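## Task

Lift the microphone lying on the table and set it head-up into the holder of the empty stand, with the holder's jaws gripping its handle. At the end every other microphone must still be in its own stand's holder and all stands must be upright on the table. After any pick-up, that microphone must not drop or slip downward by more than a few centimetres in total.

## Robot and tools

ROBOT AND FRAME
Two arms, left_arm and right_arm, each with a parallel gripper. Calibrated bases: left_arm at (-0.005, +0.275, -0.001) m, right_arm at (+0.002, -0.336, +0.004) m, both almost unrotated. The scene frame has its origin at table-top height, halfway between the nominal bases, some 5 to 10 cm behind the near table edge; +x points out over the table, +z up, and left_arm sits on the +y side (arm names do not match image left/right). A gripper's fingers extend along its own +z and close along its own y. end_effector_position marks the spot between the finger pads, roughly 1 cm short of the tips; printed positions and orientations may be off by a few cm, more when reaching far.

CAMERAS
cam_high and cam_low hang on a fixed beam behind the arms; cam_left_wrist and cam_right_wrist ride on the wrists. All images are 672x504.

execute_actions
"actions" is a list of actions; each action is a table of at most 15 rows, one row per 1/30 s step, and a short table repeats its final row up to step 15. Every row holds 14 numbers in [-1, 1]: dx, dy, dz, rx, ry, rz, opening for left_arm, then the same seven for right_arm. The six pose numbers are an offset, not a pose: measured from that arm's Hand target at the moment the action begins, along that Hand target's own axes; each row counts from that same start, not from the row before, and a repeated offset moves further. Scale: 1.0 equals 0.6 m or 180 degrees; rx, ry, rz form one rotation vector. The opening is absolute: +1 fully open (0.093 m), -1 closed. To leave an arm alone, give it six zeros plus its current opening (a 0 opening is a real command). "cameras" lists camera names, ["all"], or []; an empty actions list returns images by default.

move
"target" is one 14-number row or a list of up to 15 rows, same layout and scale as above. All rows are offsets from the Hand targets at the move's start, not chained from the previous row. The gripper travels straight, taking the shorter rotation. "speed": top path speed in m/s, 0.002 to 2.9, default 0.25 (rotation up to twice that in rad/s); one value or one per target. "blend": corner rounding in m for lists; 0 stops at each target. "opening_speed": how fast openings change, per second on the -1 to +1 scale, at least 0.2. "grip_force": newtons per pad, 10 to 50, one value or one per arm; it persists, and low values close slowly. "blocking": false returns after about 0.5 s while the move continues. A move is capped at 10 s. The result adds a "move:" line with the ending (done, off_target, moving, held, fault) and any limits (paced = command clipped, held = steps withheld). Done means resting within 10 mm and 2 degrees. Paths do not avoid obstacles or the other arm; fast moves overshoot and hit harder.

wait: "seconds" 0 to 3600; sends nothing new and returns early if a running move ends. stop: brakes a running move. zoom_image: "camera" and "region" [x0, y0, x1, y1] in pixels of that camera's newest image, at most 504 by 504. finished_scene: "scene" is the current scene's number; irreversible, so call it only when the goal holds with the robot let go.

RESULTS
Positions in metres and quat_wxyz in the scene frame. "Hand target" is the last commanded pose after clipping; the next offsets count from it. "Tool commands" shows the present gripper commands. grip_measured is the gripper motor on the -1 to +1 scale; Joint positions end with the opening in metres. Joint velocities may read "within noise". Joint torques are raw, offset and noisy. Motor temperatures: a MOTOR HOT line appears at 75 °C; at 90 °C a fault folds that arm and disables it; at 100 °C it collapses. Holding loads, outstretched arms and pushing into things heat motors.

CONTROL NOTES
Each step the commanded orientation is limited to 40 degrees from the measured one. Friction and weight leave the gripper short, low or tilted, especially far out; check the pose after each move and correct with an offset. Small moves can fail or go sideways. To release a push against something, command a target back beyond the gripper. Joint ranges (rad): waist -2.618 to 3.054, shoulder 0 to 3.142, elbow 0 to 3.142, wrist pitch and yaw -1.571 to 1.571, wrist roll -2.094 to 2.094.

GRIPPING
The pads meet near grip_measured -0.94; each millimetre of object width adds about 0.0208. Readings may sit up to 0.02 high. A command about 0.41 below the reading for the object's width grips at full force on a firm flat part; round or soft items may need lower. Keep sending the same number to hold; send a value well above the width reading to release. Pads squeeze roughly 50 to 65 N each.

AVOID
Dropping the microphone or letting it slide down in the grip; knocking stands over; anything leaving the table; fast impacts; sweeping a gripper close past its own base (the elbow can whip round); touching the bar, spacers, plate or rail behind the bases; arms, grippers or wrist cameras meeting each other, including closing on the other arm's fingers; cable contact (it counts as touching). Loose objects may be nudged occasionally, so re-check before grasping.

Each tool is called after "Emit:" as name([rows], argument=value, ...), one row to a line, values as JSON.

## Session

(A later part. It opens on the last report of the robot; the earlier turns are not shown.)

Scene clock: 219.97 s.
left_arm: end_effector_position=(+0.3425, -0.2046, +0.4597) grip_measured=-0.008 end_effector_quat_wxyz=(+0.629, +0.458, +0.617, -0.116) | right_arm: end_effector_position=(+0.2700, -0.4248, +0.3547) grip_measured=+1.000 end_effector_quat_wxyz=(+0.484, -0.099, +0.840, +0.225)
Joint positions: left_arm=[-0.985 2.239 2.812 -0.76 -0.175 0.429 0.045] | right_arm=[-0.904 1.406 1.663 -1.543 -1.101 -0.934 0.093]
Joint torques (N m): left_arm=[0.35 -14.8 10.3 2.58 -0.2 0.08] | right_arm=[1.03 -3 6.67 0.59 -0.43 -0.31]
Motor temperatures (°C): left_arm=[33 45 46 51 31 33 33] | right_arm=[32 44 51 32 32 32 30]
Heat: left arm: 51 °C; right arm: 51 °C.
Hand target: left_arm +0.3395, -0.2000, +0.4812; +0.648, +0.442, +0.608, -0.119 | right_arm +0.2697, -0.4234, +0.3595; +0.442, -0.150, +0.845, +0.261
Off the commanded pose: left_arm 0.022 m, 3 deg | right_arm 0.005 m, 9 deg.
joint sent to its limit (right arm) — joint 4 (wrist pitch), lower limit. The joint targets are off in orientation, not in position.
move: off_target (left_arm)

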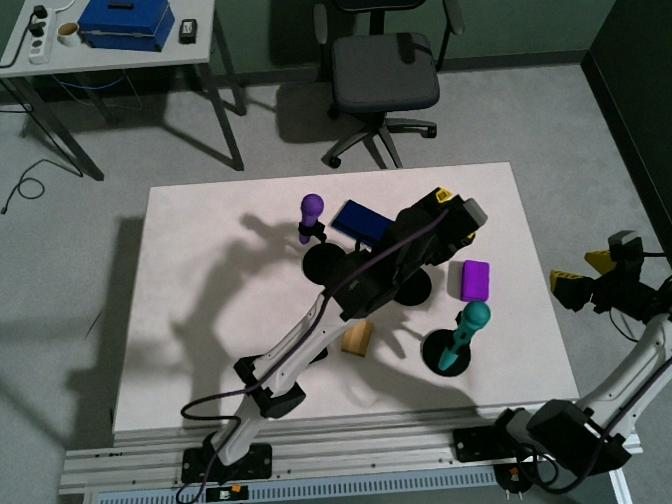

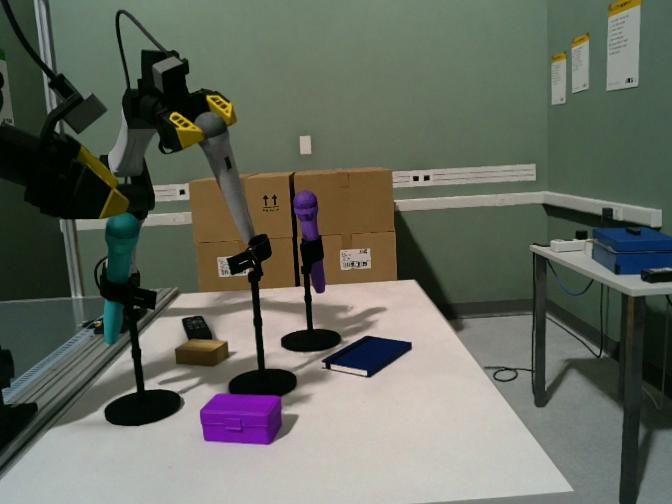

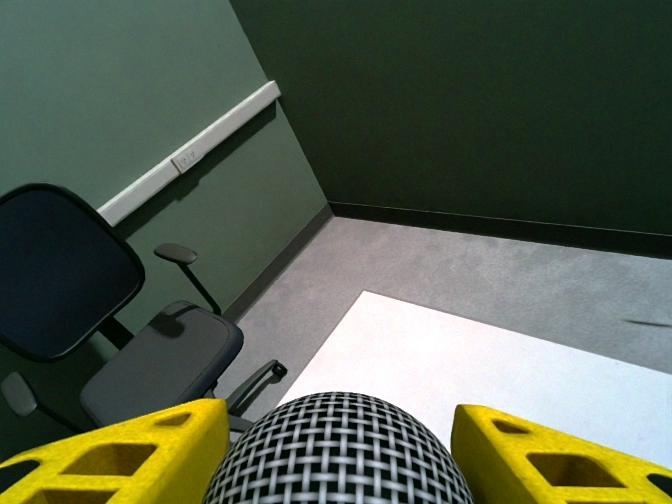

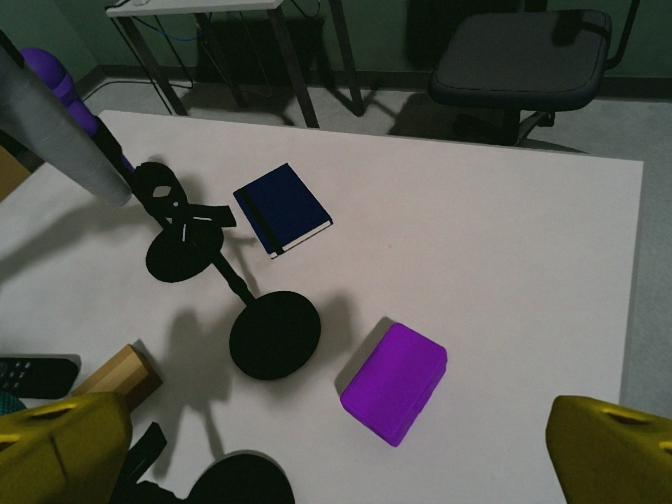

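Emit:
move([
  [-0.035,0,0,0,0,0,-0.5,0,0,0,0,0,0,1],
  [-0.023,0.046,0.048,0,0.042,0,-0.5,0,0,0,0,0,0,1],
], speed=0.12, blend=[0.01,0], cameras=["cam_low","cam_right_wrist"])

Emit:
zoom_image(camera="cam_low", region=[180, 100, 360, 300])

Emit:
zoom_image(camera="cam_right_wrist", region=[50, 50, 300, 250])

Scene clock: 266.87 s.
left_arm: end_effector_position=(+0.3716, -0.2028, +0.4551) grip_measured=-0.008 end_effector_quat_wxyz=(+0.645, +0.437, +0.618, -0.100) | right_arm: end_effector_position=(+0.2700, -0.4248, +0.3547) grip_measured=+1.000 end_effector_quat_wxyz=(+0.484, -0.099, +0.840, +0.225)
Joint positions: left_arm=[-0.947 2.288 2.834 -0.697 -0.189 0.438 0.045] | right_arm=[-0.904 1.406 1.663 -1.543 -1.101 -0.934 0.093]
Joint torques (N m): left_arm=[0.39 -14.86 9.94 3.82 0.02 0.3] | right_arm=[0.85 -2.92 6.71 0.61 -0.43 -0.28]
Motor temperatures (°C): left_arm=[33 65 47 54 31 33 34] | right_arm=[32 43 51 31 32 32 30]
Heat: left arm: 65 °C; right arm: 51 °C.
Hand target: left_arm +0.3750, -0.2099, +0.5018; +0.607, +0.449, +0.649, -0.090 | right_arm +0.2697, -0.4234, +0.3595; +0.442, -0.150, +0.845, +0.261
Off the commanded pose: left_arm 0.047 m, 6 deg | right_arm 0.005 m, 9 deg.
elbow stopped short (left arm): the move would have taken joint 3 (elbow) straighter than the controller allows.
joint sent to its limit (right arm) — joint 4 (wrist pitch), lower limit. The joint targets are off in orientation, not in position.
move: off_target (left_arm)

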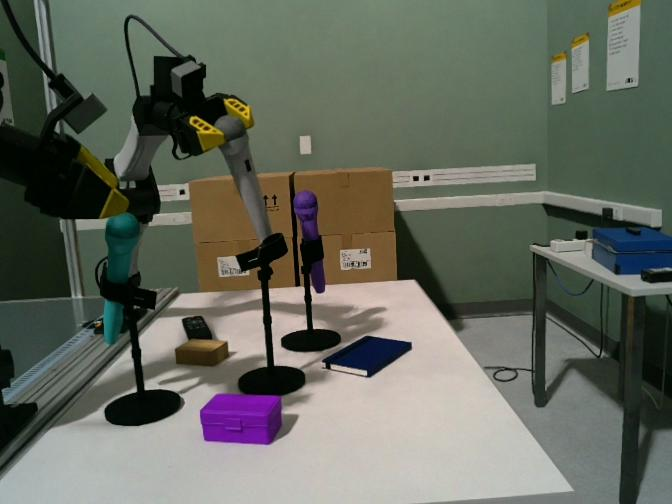

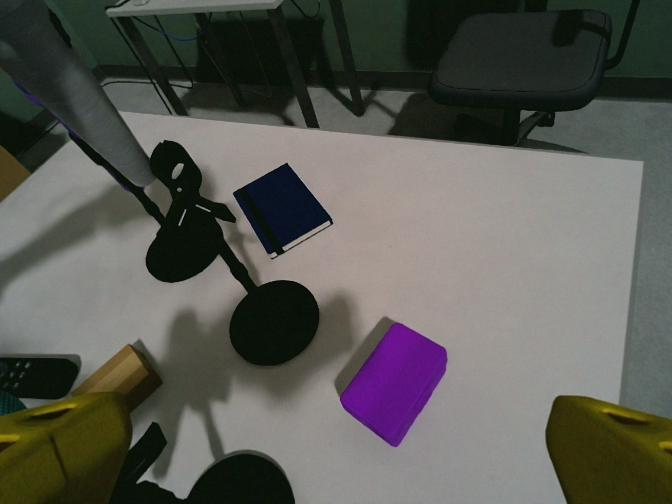

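Scaled by 2.520.

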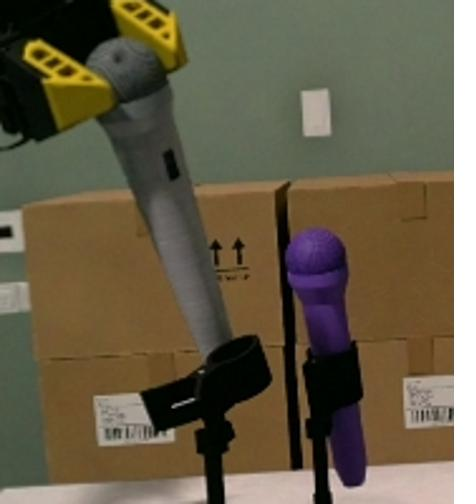

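Scaled by 2.016.

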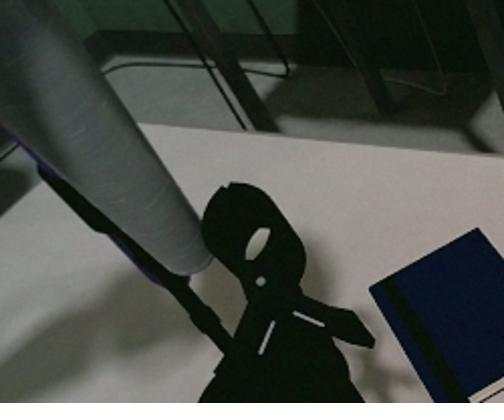

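Emit:
move([
  [0.139,-0.037,-0.285,0,0,0,-0.5,0.302,-0.143,0.225,-0.138,-0.049,-0.161,1],
  [0.139,-0.037,-0.285,0,0,0,-0.5,0.264,0.013,0.393,-0.138,-0.049,-0.161,1],
], speed=0.25, blend=[0.02,0], cameras=["all"])

Scene clock: 332.03 s.
left_arm: end_effector_position=(+0.2548, -0.0794, +0.4438) grip_measured=-0.008 end_effector_quat_wxyz=(+0.588, +0.464, +0.657, -0.087) | right_arm: end_effector_position=(+0.3313, -0.2872, +0.1062) grip_measured=+1.000 end_effector_quat_wxyz=(+0.491, -0.409, +0.689, +0.342)
Joint positions: left_arm=[-1.033 1.506 1.85 -0.655 -0.272 0.387 0.045] | right_arm=[-0.387 1.738 0.849 -0.465 -1.272 -1.266 0.093]
Joint torques (N m): left_arm=[0.17 -10.82 8.14 2.43 -0.23 0.03] | right_arm=[0.81 -9.33 3.9 1.1 -0.8 -0.01]
Motor temperatures (°C): left_arm=[33 72 47 71 31 33 35] | right_arm=[32 43 51 31 32 32 30]
Heat: left arm: 72 °C; right arm: 51 °C. Fold the left arm in close to its base, or ease its load, before you think long.
Hand target: left_arm +0.2503, -0.0701, +0.4619; +0.607, +0.449, +0.650, -0.090 | right_arm +0.3345, -0.2854, +0.1196; +0.513, -0.425, +0.670, +0.327
Off the commanded pose: left_arm 0.021 m, 3 deg | right_arm 0.014 m, 4 deg.
MOTOR HOT: joint 2 (shoulder) of the left arm reports 72 °C; the controller's stop level is 90 °C. To cool a motor, set the load down, stop pushing, or move to a pose that needs little force.
move: off_target (left_arm, right_arm)

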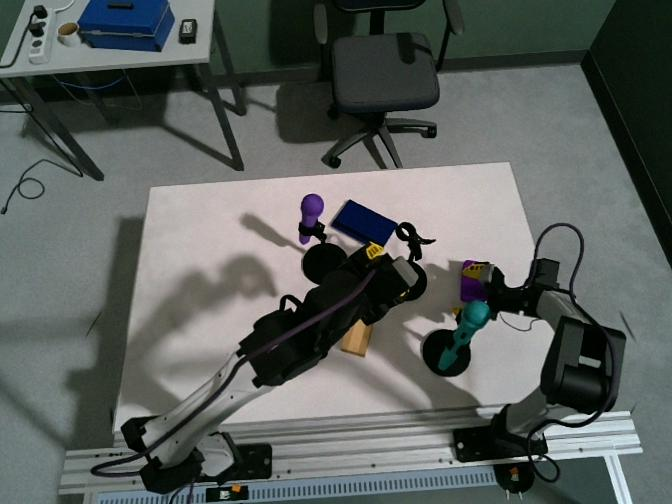

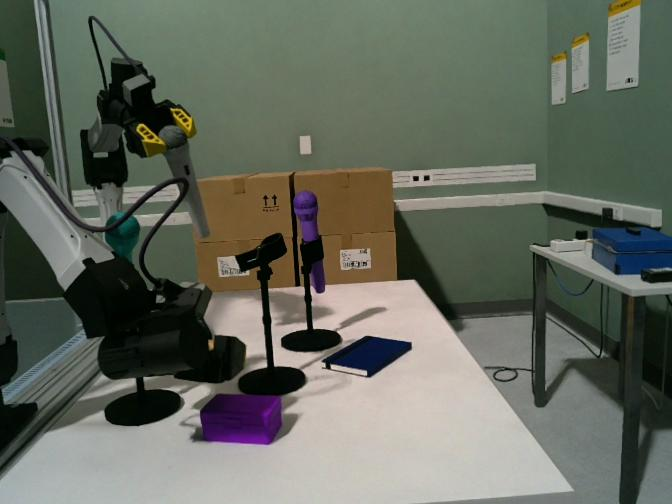

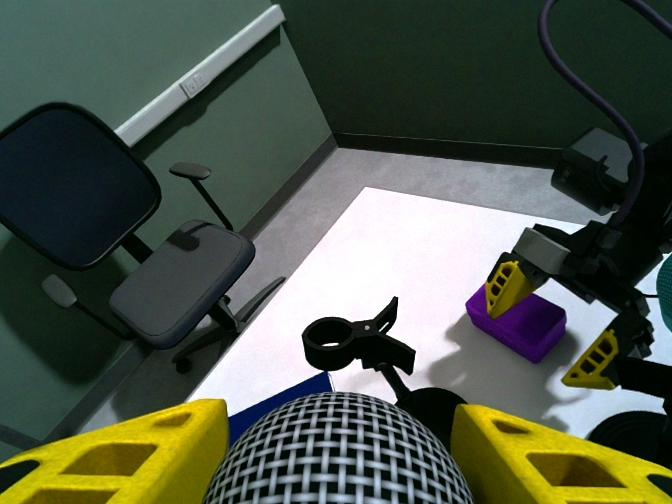

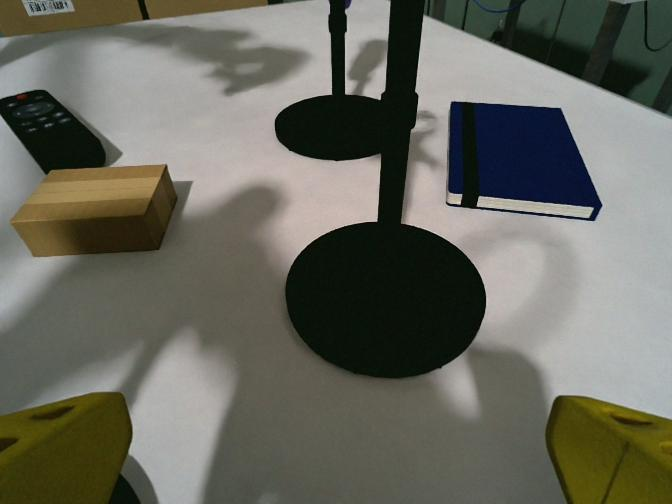

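Emit:
move(target=[0.07,0,-0.25,0,0,0,-0.5,-0.04,-0.05,0.15,0,0,0,1], speed=0.15, cameras=["all"])

Scene clock: 343.60 s.
left_arm: end_effector_position=(+0.1487, +0.0466, +0.4575) grip_measured=-0.008 end_effector_quat_wxyz=(+0.599, +0.459, +0.649, -0.093) | right_arm: end_effector_position=(+0.3934, -0.2146, +0.1160) grip_measured=+1.000 end_effector_quat_wxyz=(+0.495, -0.415, +0.683, +0.341)
Joint positions: left_arm=[-1.265 1.022 1.611 -0.895 -0.491 0.32 0.045] | right_arm=[-0.109 1.799 0.849 0.23 -1.131 -0.61 0.093]
Joint torques (N m): left_arm=[0.14 -1.57 6.91 2.37 -0.38 0.04] | right_arm=[0.84 -6.06 5.14 2.33 -0.31 -0.05]
Motor temperatures (°C): left_arm=[33 65 47 65 31 33 35] | right_arm=[32 45 50 32 32 32 30]
Heat: left arm: 65 °C; right arm: 50 °C.
Hand target: left_arm +0.1500, +0.0492, +0.4624; +0.607, +0.449, +0.650, -0.090 | right_arm +0.4013, -0.2139, +0.1194; +0.513, -0.425, +0.670, +0.327
Off the commanded pose: left_arm 0.006 m, 1 deg | right_arm 0.009 m, 3 deg.
MOTOR HOT: cleared for the motors of the left arm.
move: off_target (right_arm)

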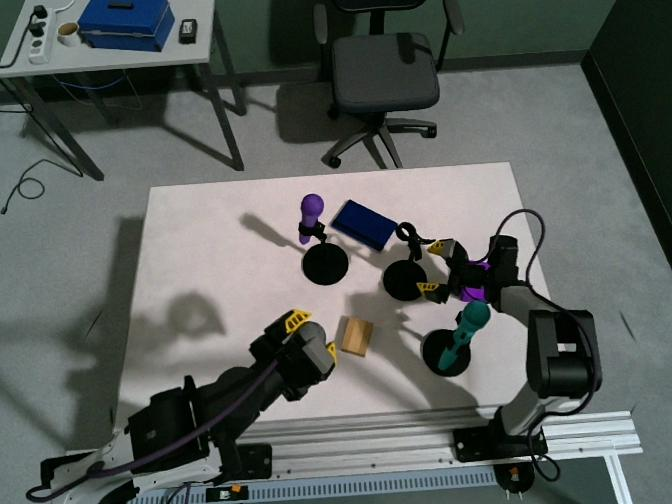

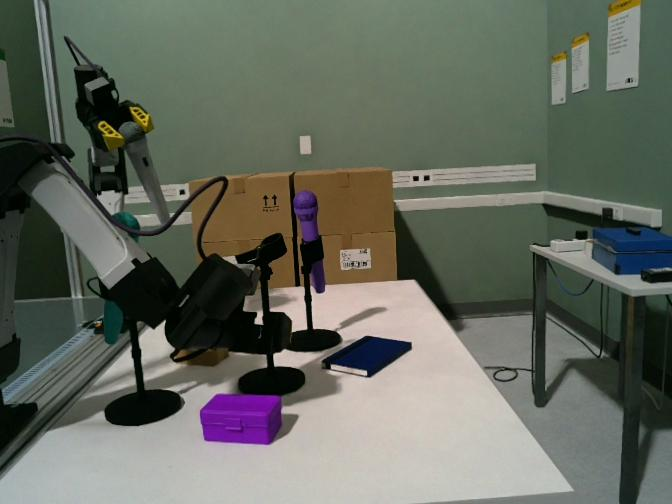

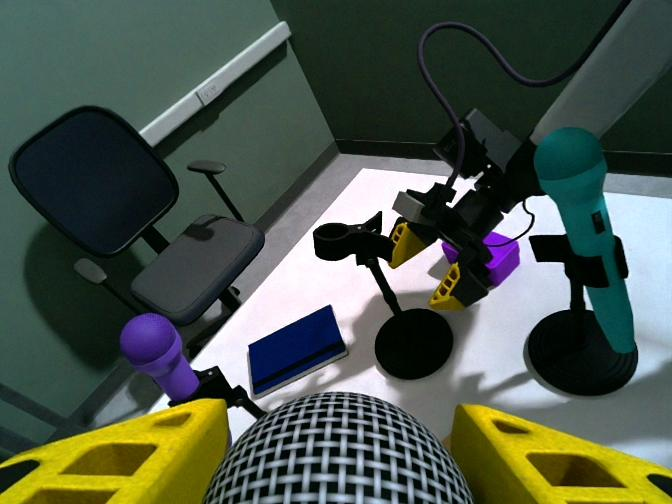

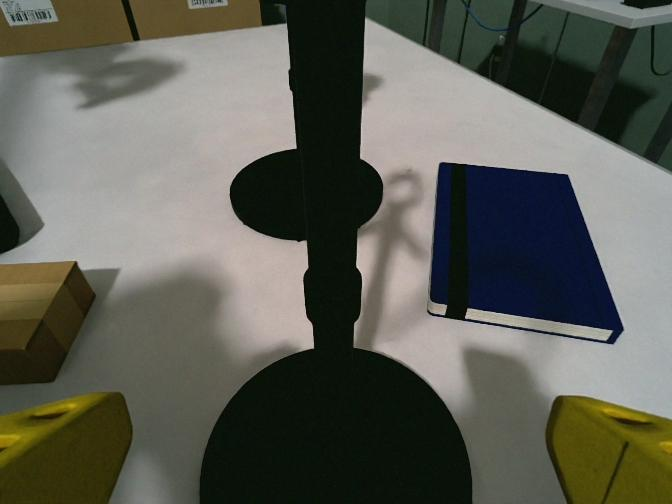

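Emit:
move(target=[0,0,0,0,0,0,-0.5,0,0.005,0.067,0,0,0,1], speed=0.1)

Emit:
move(target=[0,0,0,0,0,0,-0.5,0,0,0,0,0,0,-0.85], opening_speed=0.8, grip_force=[50,15], cameras=["cam_low","cam_right_wrist"])

Scene clock: 355.73 s.
left_arm: end_effector_position=(+0.1487, +0.0466, +0.4575) grip_measured=-0.008 end_effector_quat_wxyz=(+0.599, +0.459, +0.649, -0.093) | right_arm: end_effector_position=(+0.4037, -0.1790, +0.0989) grip_measured=+1.000 end_effector_quat_wxyz=(+0.485, -0.413, +0.690, +0.344)
Joint positions: left_arm=[-1.265 1.022 1.611 -0.895 -0.491 0.32 0.045] | right_arm=[-0.001 1.877 0.849 0.399 -1.042 -0.48 0.093]
Joint torques (N m): left_arm=[0.21 -1.59 7.09 2.33 -0.36 0.08] | right_arm=[0.51 -6.84 5.56 2.64 -0.27 -0.04]
Motor temperatures (°C): left_arm=[33 58 46 63 31 33 35] | right_arm=[32 45 50 34 32 32 30]
Heat: left arm: 63 °C; right arm: 50 °C.
Hand target: left_arm +0.1500, +0.0492, +0.4624; +0.607, +0.449, +0.650, -0.090 | right_arm +0.4151, -0.1775, +0.1090; +0.513, -0.425, +0.670, +0.327
Off the commanded pose: left_arm 0.006 m, 1 deg | right_arm 0.015 m, 5 deg.
move: off_target (right_arm)

Scene clock: 363.07 s.
left_arm: end_effector_position=(+0.1487, +0.0466, +0.4575) grip_measured=-0.008 end_effector_quat_wxyz=(+0.599, +0.459, +0.649, -0.093) | right_arm: end_effector_position=(+0.4037, -0.1790, +0.0989) grip_measured=-0.316 end_effector_quat_wxyz=(+0.485, -0.413, +0.690, +0.344)
Joint positions: left_arm=[-1.265 1.022 1.611 -0.895 -0.491 0.32 0.045] | right_arm=[-0.001 1.877 0.849 0.399 -1.042 -0.48 0.03]
Joint velocities: left_arm=[within noise] | right_arm=[-0.007 -0.002 0.012 0.051 -0.11 -0.051 -0.008]
Joint torques (N m): left_arm=[0.34 -1.42 6.99 2.42 -0.34 0] | right_arm=[0.64 -6.95 5.57 2.61 -0.28 -0.05]
Motor temperatures (°C): left_arm=[33 55 46 62 31 33 35] | right_arm=[32 45 50 36 32 32 30]
Heat: left arm: 62 °C; right arm: 50 °C.
Hand target: left_arm +0.1500, +0.0492, +0.4624; +0.607, +0.449, +0.650, -0.090 | right_arm +0.4151, -0.1775, +0.1090; +0.513, -0.425, +0.670, +0.327
Off the commanded pose: left_arm 0.006 m, 1 deg | right_arm 0.015 m, 5 deg.
grip_force (N): 50, 15
move: moving (right_arm; no rest 5 s after the path's end)

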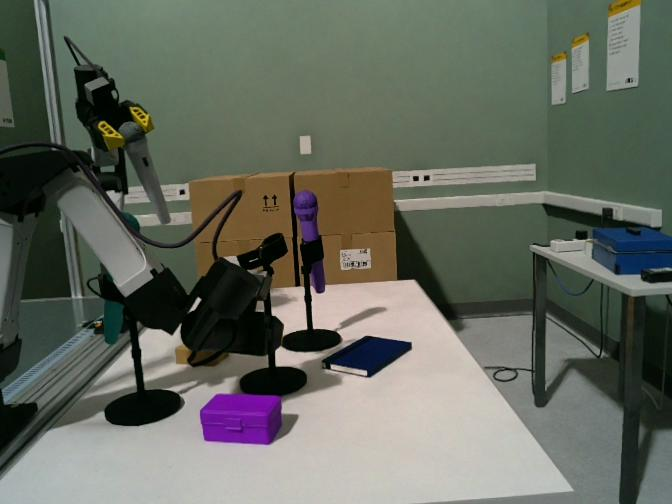

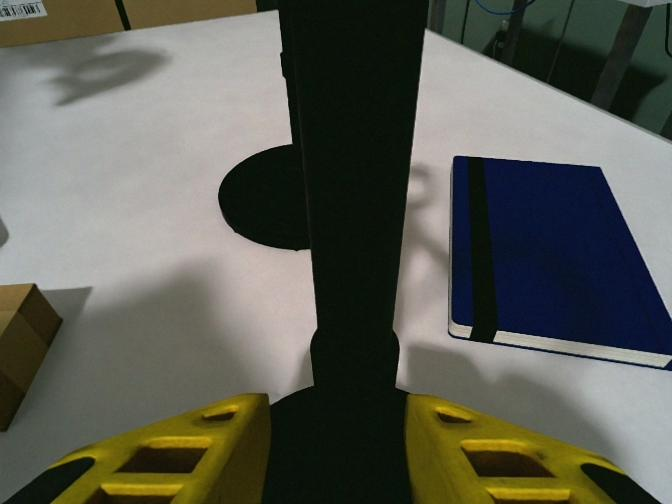

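Emit:
wait(seconds=1.5)

Emit:
move(target=[0,0,0,0,0,0,-0.5,-0.008,0.125,0.032,0,0,0,-0.85], speed=0.05, cameras=["all"])

Scene clock: 371.90 s.
left_arm: end_effector_position=(+0.1487, +0.0466, +0.4575) grip_measured=-0.008 end_effector_quat_wxyz=(+0.599, +0.459, +0.649, -0.093) | right_arm: end_effector_position=(+0.4055, -0.1798, +0.0991) grip_measured=-0.744 end_effector_quat_wxyz=(+0.488, -0.413, +0.691, +0.339)
Joint positions: left_arm=[-1.265 1.022 1.611 -0.895 -0.491 0.32 0.045] | right_arm=[-0.001 1.877 0.849 0.407 -1.033 -0.48 0.009]
Joint torques (N m): left_arm=[0.38 -1.73 6.83 2.41 -0.38 0.06] | right_arm=[0.57 -6.82 5.61 2.54 -0.32 -0.03]
Motor temperatures (°C): left_arm=[33 52 45 62 31 33 35] | right_arm=[32 45 50 37 32 32 30]
Heat: left arm: 62 °C; right arm: 50 °C.
Hand target: left_arm +0.1500, +0.0492, +0.4624; +0.607, +0.449, +0.650, -0.090 | right_arm +0.4151, -0.1775, +0.1090; +0.513, -0.425, +0.670, +0.327
Tool commands: left_gripper/opening=-0.5 right_gripper/opening=-0.85
Off the commanded pose: left_arm 0.006 m, 1 deg | right_arm 0.014 m, 4 deg.
grip_force (N): 50, 15
wait: 1.50 s; at rest from the start

Scene clock: 374.37 s.
left_arm: end_effector_position=(+0.1487, +0.0466, +0.4575) grip_measured=-0.008 end_effector_quat_wxyz=(+0.599, +0.459, +0.649, -0.093) | right_arm: end_effector_position=(+0.3593, -0.1332, +0.0984) grip_measured=-0.744 end_effector_quat_wxyz=(+0.498, -0.415, +0.686, +0.331)
Joint positions: left_arm=[-1.265 1.022 1.611 -0.895 -0.491 0.32 0.045] | right_arm=[0.165 1.768 0.626 0.672 -0.881 -0.328 0.009]
Joint torques (N m): left_arm=[0.23 -1.57 7.01 2.34 -0.34 0.01] | right_arm=[1.8 -8.49 3.26 2.26 -0.23 -0.06]
Motor temperatures (°C): left_arm=[33 51 45 62 31 33 35] | right_arm=[32 45 50 37 32 32 30]
Heat: left arm: 62 °C; right arm: 50 °C.
Hand target: left_arm +0.1500, +0.0492, +0.4624; +0.607, +0.449, +0.650, -0.090 | right_arm +0.3557, -0.1277, +0.1088; +0.514, -0.425, +0.670, +0.327
Off the commanded pose: left_arm 0.006 m, 1 deg | right_arm 0.012 m, 3 deg.
grip_force (N): 50, 15
move: off_target (right_arm)

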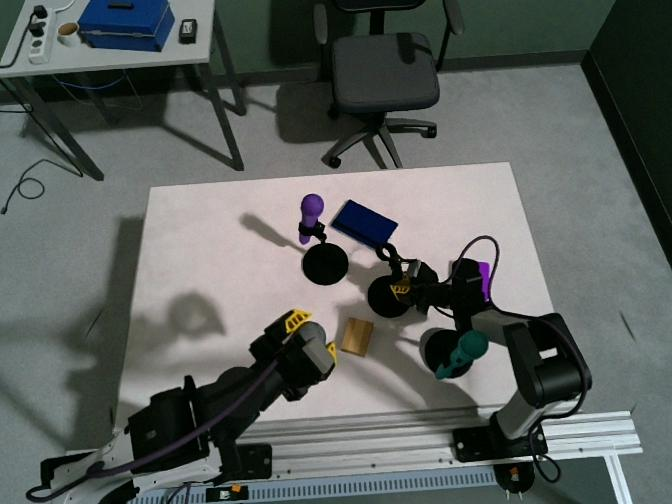

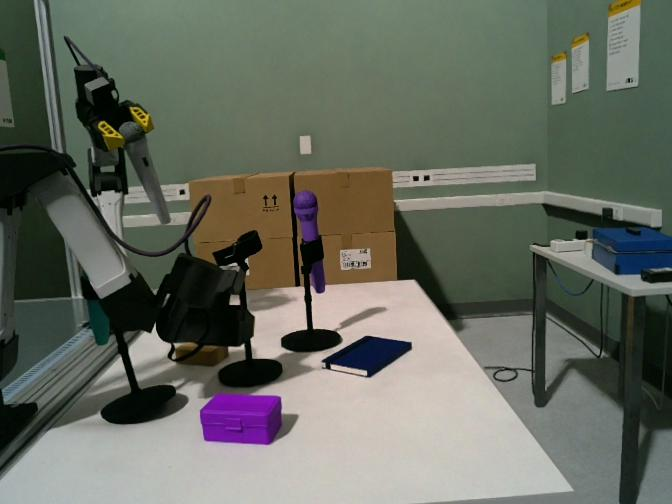

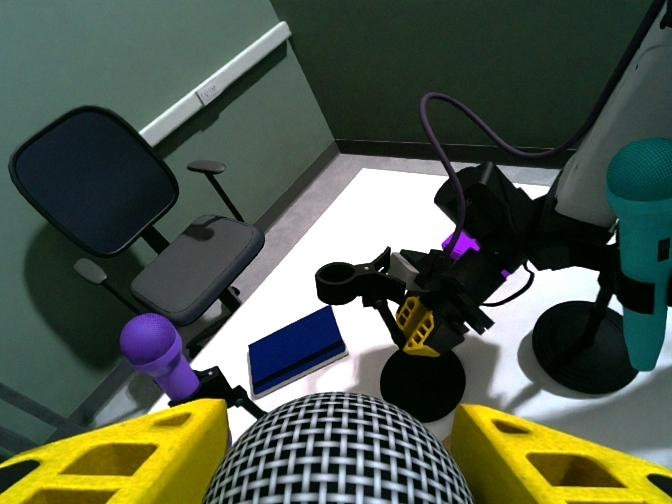

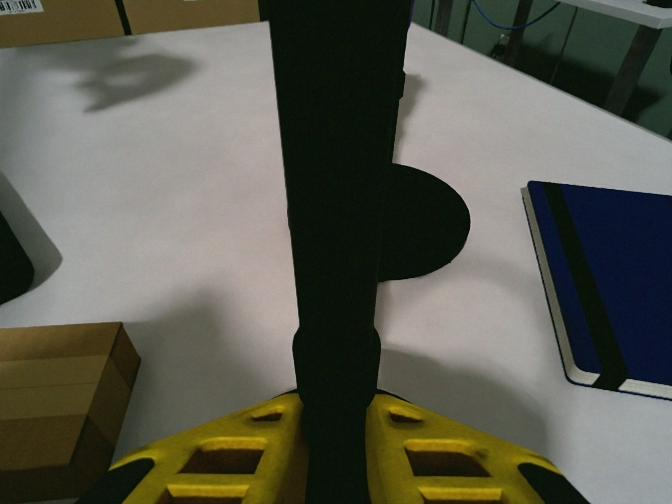

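Emit:
move(target=[0,0,0,0,0,0,-0.5,-0.008,-0.068,0.031,0,0,0,-0.85], speed=0.05, cameras=["all"])

Scene clock: 388.03 s.
left_arm: end_effector_position=(+0.1487, +0.0466, +0.4575) grip_measured=-0.008 end_effector_quat_wxyz=(+0.599, +0.459, +0.649, -0.093) | right_arm: end_effector_position=(+0.3926, -0.1283, +0.0995) grip_measured=-0.744 end_effector_quat_wxyz=(+0.502, -0.415, +0.684, +0.330)
Joint positions: left_arm=[-1.265 1.022 1.611 -0.895 -0.491 0.32 0.045] | right_arm=[0.16 1.868 0.765 0.641 -0.886 -0.328 0.009]
Joint torques (N m): left_arm=[0.21 -1.51 6.9 2.27 -0.33 0.01] | right_arm=[-0.27 -6.87 6.95 1.93 -0.46 -0.28]
Motor temperatures (°C): left_arm=[33 49 45 61 31 33 35] | right_arm=[32 47 48 38 32 32 30]
Heat: left arm: 61 °C; right arm: 48 °C.
Hand target: left_arm +0.1500, +0.0492, +0.4624; +0.607, +0.449, +0.650, -0.090 | right_arm +0.4008, -0.1277, +0.1087; +0.514, -0.425, +0.670, +0.327
Off the commanded pose: left_arm 0.006 m, 1 deg | right_arm 0.012 m, 2 deg.
grip_force (N): 50, 15
move: off_target (right_arm)

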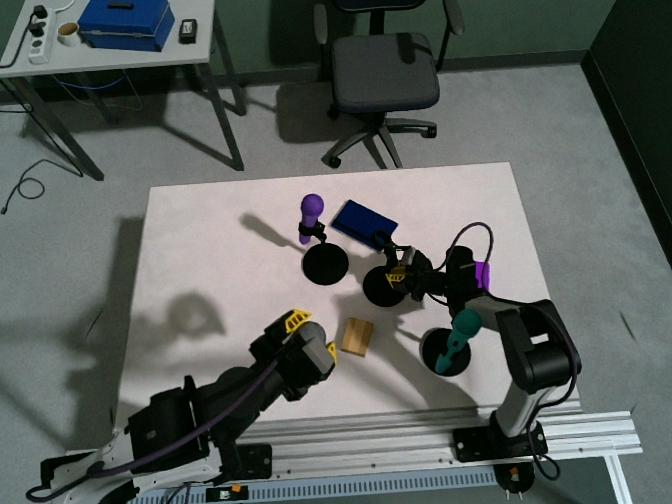

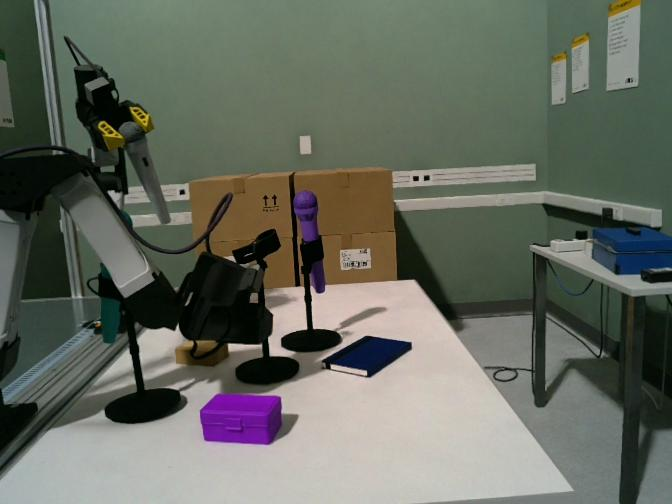

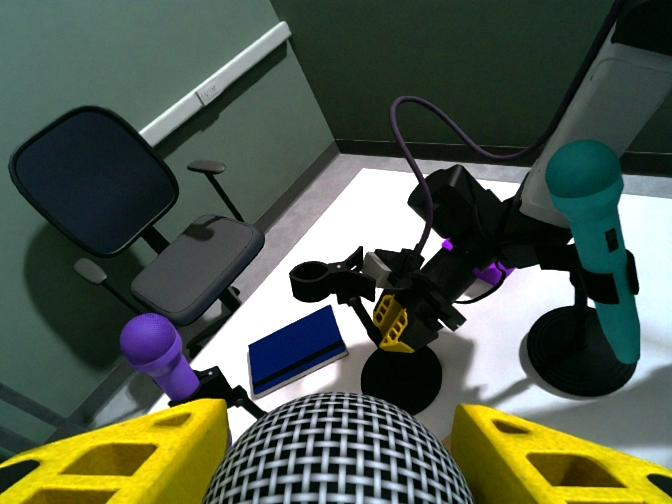

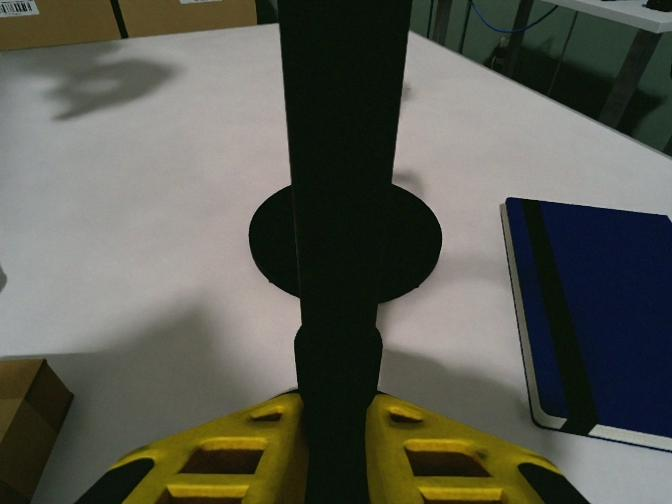

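Emit:
move(target=[0,0,0,0,0,0,-0.5,-0.012,-0.016,0.043,0,0,0,-0.85], speed=0.05)

Emit:
move([
  [0,0,0,0,0,0,-0.5,0,0,0,0,0,0,1],
  [0,0,0,0,0,0,-0.5,0,0,-0.12,0,0,0,1],
  [0,0,0,0,0,0,-0.5,0.02,-0.1,-0.22,0,0,0,1],
], speed=0.12, grip_force=50, blend=[0,0.01,0], cameras=["all"])

Scene clock: 401.33 s.
left_arm: end_effector_position=(+0.1487, +0.0466, +0.4575) grip_measured=-0.008 end_effector_quat_wxyz=(+0.599, +0.459, +0.649, -0.093) | right_arm: end_effector_position=(+0.4118, -0.1124, +0.1006) grip_measured=-0.744 end_effector_quat_wxyz=(+0.502, -0.420, +0.678, +0.334)
Joint positions: left_arm=[-1.265 1.022 1.611 -0.895 -0.491 0.32 0.045] | right_arm=[0.19 1.939 0.863 0.632 -0.874 -0.314 0.009]
Joint torques (N m): left_arm=[0.14 -1.55 7.02 2.38 -0.33 0.08] | right_arm=[1.01 -7.51 7.38 1.95 -0.12 -0.11]
Motor temperatures (°C): left_arm=[33 47 45 61 31 33 35] | right_arm=[32 48 50 36 32 32 30]
Heat: left arm: 61 °C; right arm: 50 °C.
Hand target: left_arm +0.1500, +0.0492, +0.4624; +0.607, +0.449, +0.650, -0.090 | right_arm +0.4208, -0.1075, +0.1089; +0.514, -0.425, +0.670, +0.327
Off the commanded pose: left_arm 0.006 m, 1 deg | right_arm 0.013 m, 2 deg.
grip_force (N): 50, 15
move: off_target (right_arm)

Scene clock: 404.87 s.
left_arm: end_effector_position=(+0.1487, +0.0466, +0.4575) grip_measured=-0.008 end_effector_quat_wxyz=(+0.599, +0.459, +0.649, -0.093) | right_arm: end_effector_position=(+0.4183, -0.2545, +0.1235) grip_measured=+1.000 end_effector_quat_wxyz=(+0.509, -0.413, +0.687, +0.313)
Joint positions: left_arm=[-1.265 1.022 1.611 -0.895 -0.491 0.32 0.045] | right_arm=[-0.207 1.848 0.982 0.065 -1.156 -0.743 0.093]
Joint torques (N m): left_arm=[0.16 -1.48 7.12 2.36 -0.33 0.02] | right_arm=[0.35 -6.83 7.16 1.23 -0.88 -0.22]
Motor temperatures (°C): left_arm=[33 47 44 61 31 33 35] | right_arm=[32 48 50 36 32 32 30]
Heat: left arm: 61 °C; right arm: 50 °C.
Hand target: left_arm +0.1500, +0.0492, +0.4624; +0.607, +0.449, +0.650, -0.090 | right_arm +0.4196, -0.2513, +0.1314; +0.514, -0.425, +0.670, +0.327
Off the commanded pose: left_arm 0.006 m, 1 deg | right_arm 0.009 m, 3 deg.
move: off_target (right_arm)

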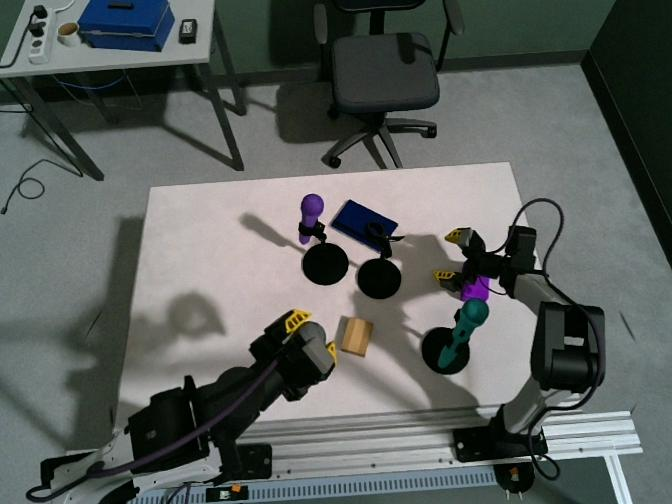

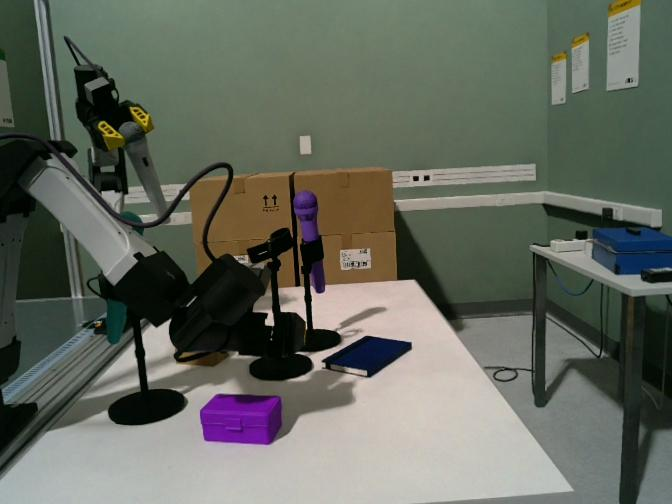

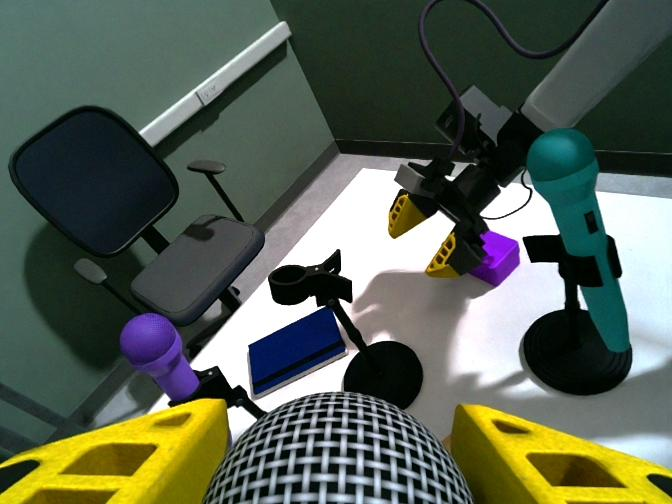

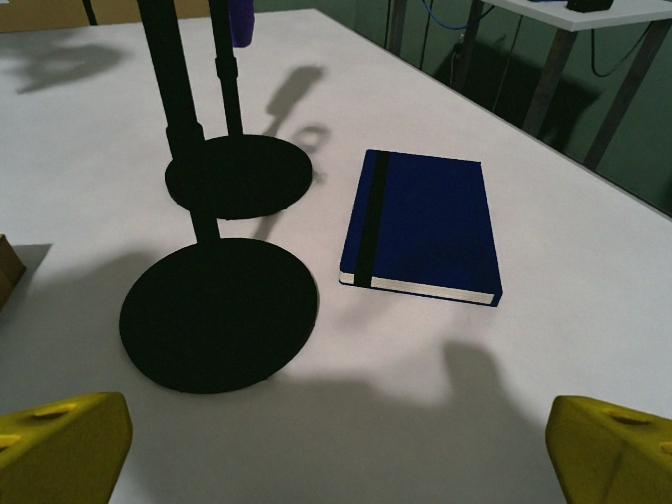

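Emit:
move([
  [0,0,0,0,0,0,-0.5,0.018,-0.12,-0.261,0,0,0,1],
  [-0.187,0.098,0.497,0,0,0,-0.5,-0.272,0.105,-0.452,0.1,0.04,0.12,1],
], speed=0.3, blend=[0.03,0], cameras=["all"])

Emit:
zoom_image(camera="cam_low", region=[180, 100, 360, 300])

Emit:
zoom_image(camera="cam_right_wrist", region=[0, 0, 300, 240])

Scene clock: 435.43 s.
left_arm: end_effector_position=(+0.3837, -0.1685, +0.4641) grip_measured=-0.008 end_effector_quat_wxyz=(+0.634, +0.440, +0.629, -0.099) | right_arm: end_effector_position=(+0.2720, -0.4222, +0.3563) grip_measured=+1.000 end_effector_quat_wxyz=(+0.521, -0.165, +0.811, +0.210)
Joint positions: left_arm=[-0.879 2.239 2.832 -0.775 -0.126 0.438 0.045] | right_arm=[-0.914 1.413 1.633 -1.545 -1.176 -1.122 0.093]
Joint torques (N m): left_arm=[1.11 -15.56 9.85 3.52 0.05 0.26] | right_arm=[-0.36 -3.92 5.78 0.57 -0.51 -0.09]
Motor temperatures (°C): left_arm=[33 47 44 61 31 33 35] | right_arm=[32 46 51 34 33 32 30]
Heat: left arm: 61 °C; right arm: 51 °C.
Hand target: left_arm +0.3861, -0.1674, +0.5114; +0.607, +0.449, +0.650, -0.090 | right_arm +0.2694, -0.4233, +0.3594; +0.461, -0.227, +0.811, +0.281
Off the commanded pose: left_arm 0.048 m, 4 deg | right_arm 0.004 m, 13 deg.
elbow stopped short (left arm): the move would have taken joint 3 (elbow) straighter than the controller allows.
joint sent to its limit (right arm) — joint 4 (wrist pitch), lower limit. The joint targets are off in orientation, not in position.
move: off_target (left_arm, right_arm)

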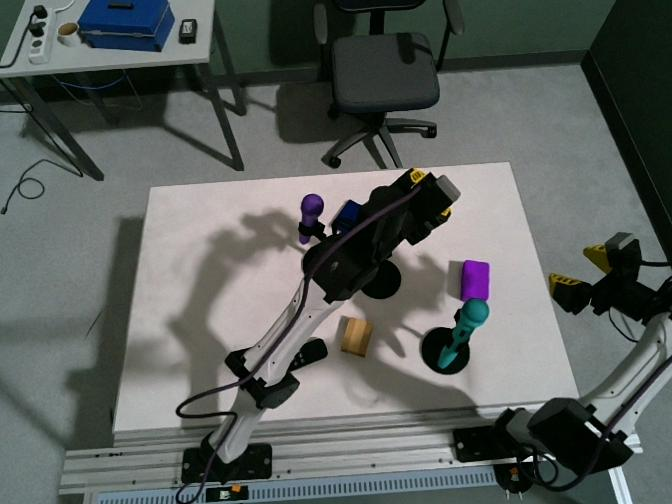

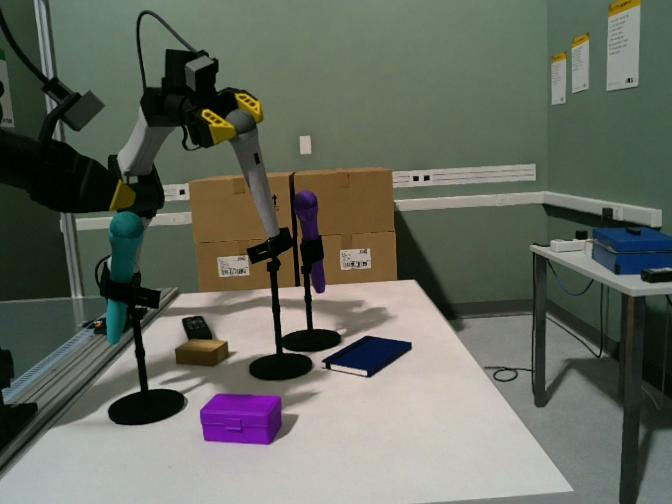

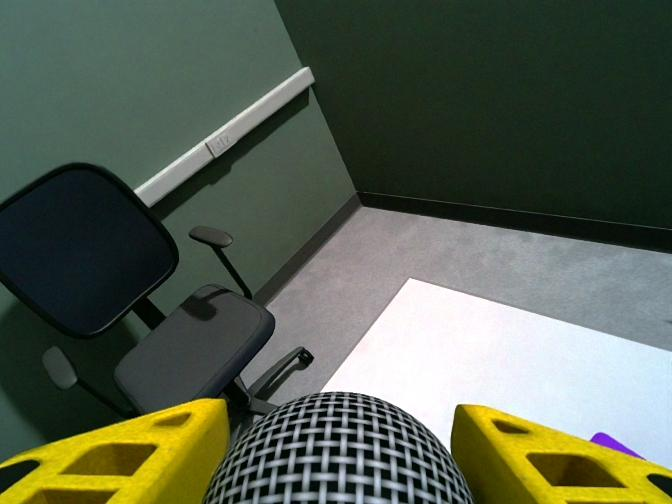

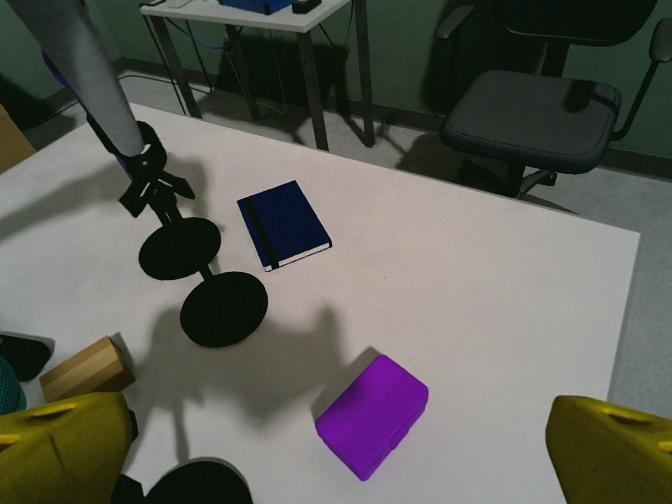

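Scaled by 2.520.

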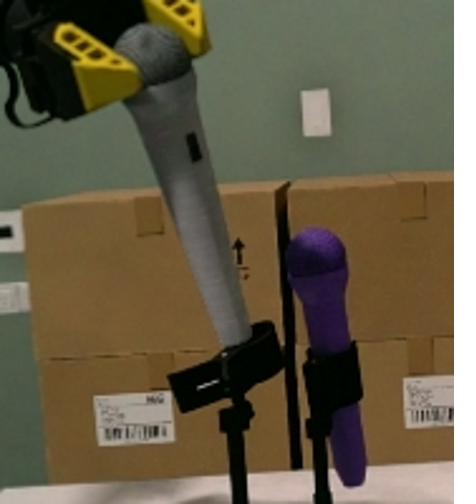

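Scaled by 1.680.

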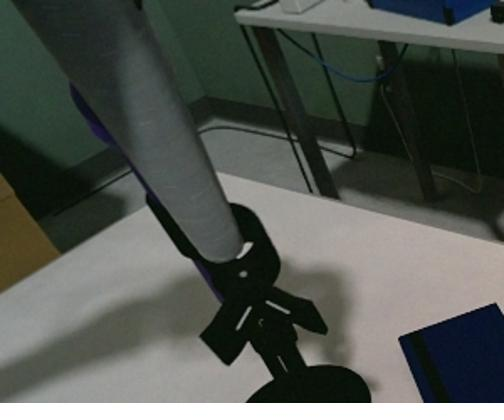

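Emit:
move(target=[-0.005,0.005,0.027,0,0,0,-0.5,0,0,0,0,0,0,1], speed=0.06, cameras=["cam_low","cam_right_wrist"])

Emit:
zoom_image(camera="cam_low", region=[230, 170, 330, 270])

Emit:
zoom_image(camera="cam_right_wrist", region=[70, 70, 220, 220])

Scene clock: 454.97 s.
left_arm: end_effector_position=(+0.3944, -0.1758, +0.4650) grip_measured=-0.008 end_effector_quat_wxyz=(+0.649, +0.431, +0.618, -0.104) | right_arm: end_effector_position=(+0.2720, -0.4222, +0.3563) grip_measured=+1.000 end_effector_quat_wxyz=(+0.521, -0.165, +0.811, +0.210)
Joint positions: left_arm=[-0.869 2.266 2.832 -0.704 -0.115 0.44 0.045] | right_arm=[-0.914 1.413 1.633 -1.545 -1.176 -1.122 0.093]
Joint torques (N m): left_arm=[0.96 -15.06 10.13 3.69 0.11 0.25] | right_arm=[-0.23 -3.78 5.67 0.55 -0.51 -0.15]
Motor temperatures (°C): left_arm=[33 61 46 64 31 33 36] | right_arm=[32 45 51 33 32 32 30]
Heat: left arm: 64 °C; right arm: 51 °C.
Hand target: left_arm +0.3991, -0.1777, +0.5115; +0.607, +0.449, +0.649, -0.090 | right_arm +0.2694, -0.4233, +0.3594; +0.461, -0.227, +0.811, +0.281
Off the commanded pose: left_arm 0.047 m, 7 deg | right_arm 0.004 m, 13 deg.
elbow stopped short (left arm): the move would have taken joint 3 (elbow) straighter than the controller allows.
joint sent to its limit (right arm) — joint 4 (wrist pitch), lower limit. The joint targets are off in orientation, not in position.
move: off_target (left_arm)

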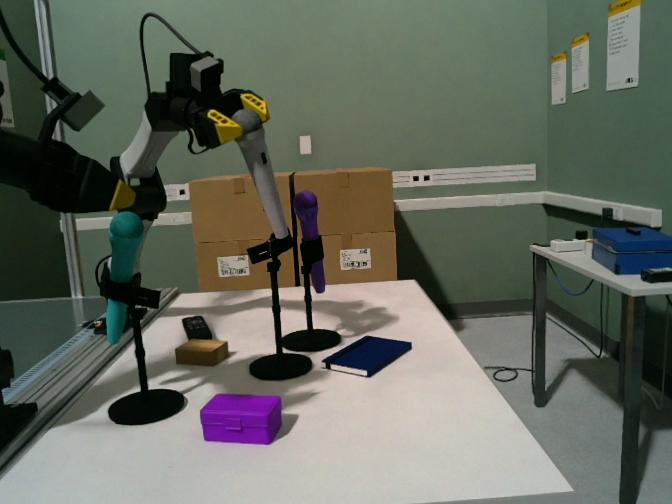

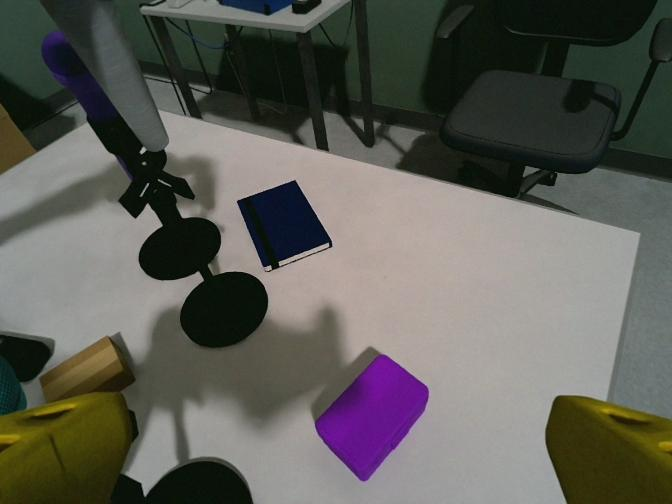

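Scaled by 5.040.

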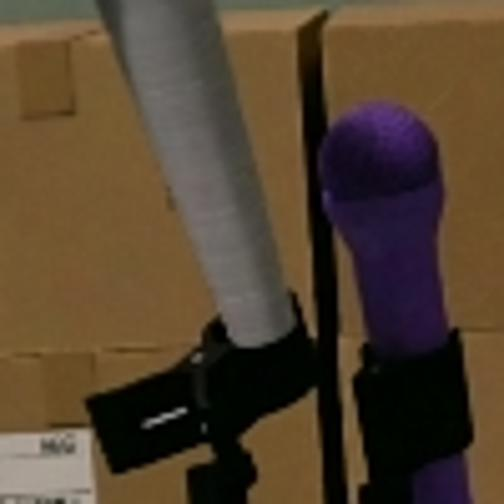

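Scaled by 3.360.

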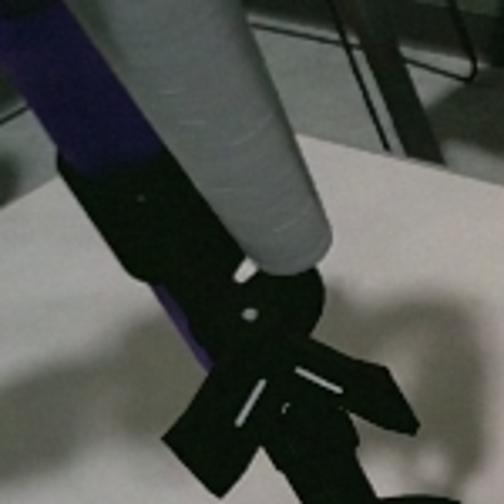

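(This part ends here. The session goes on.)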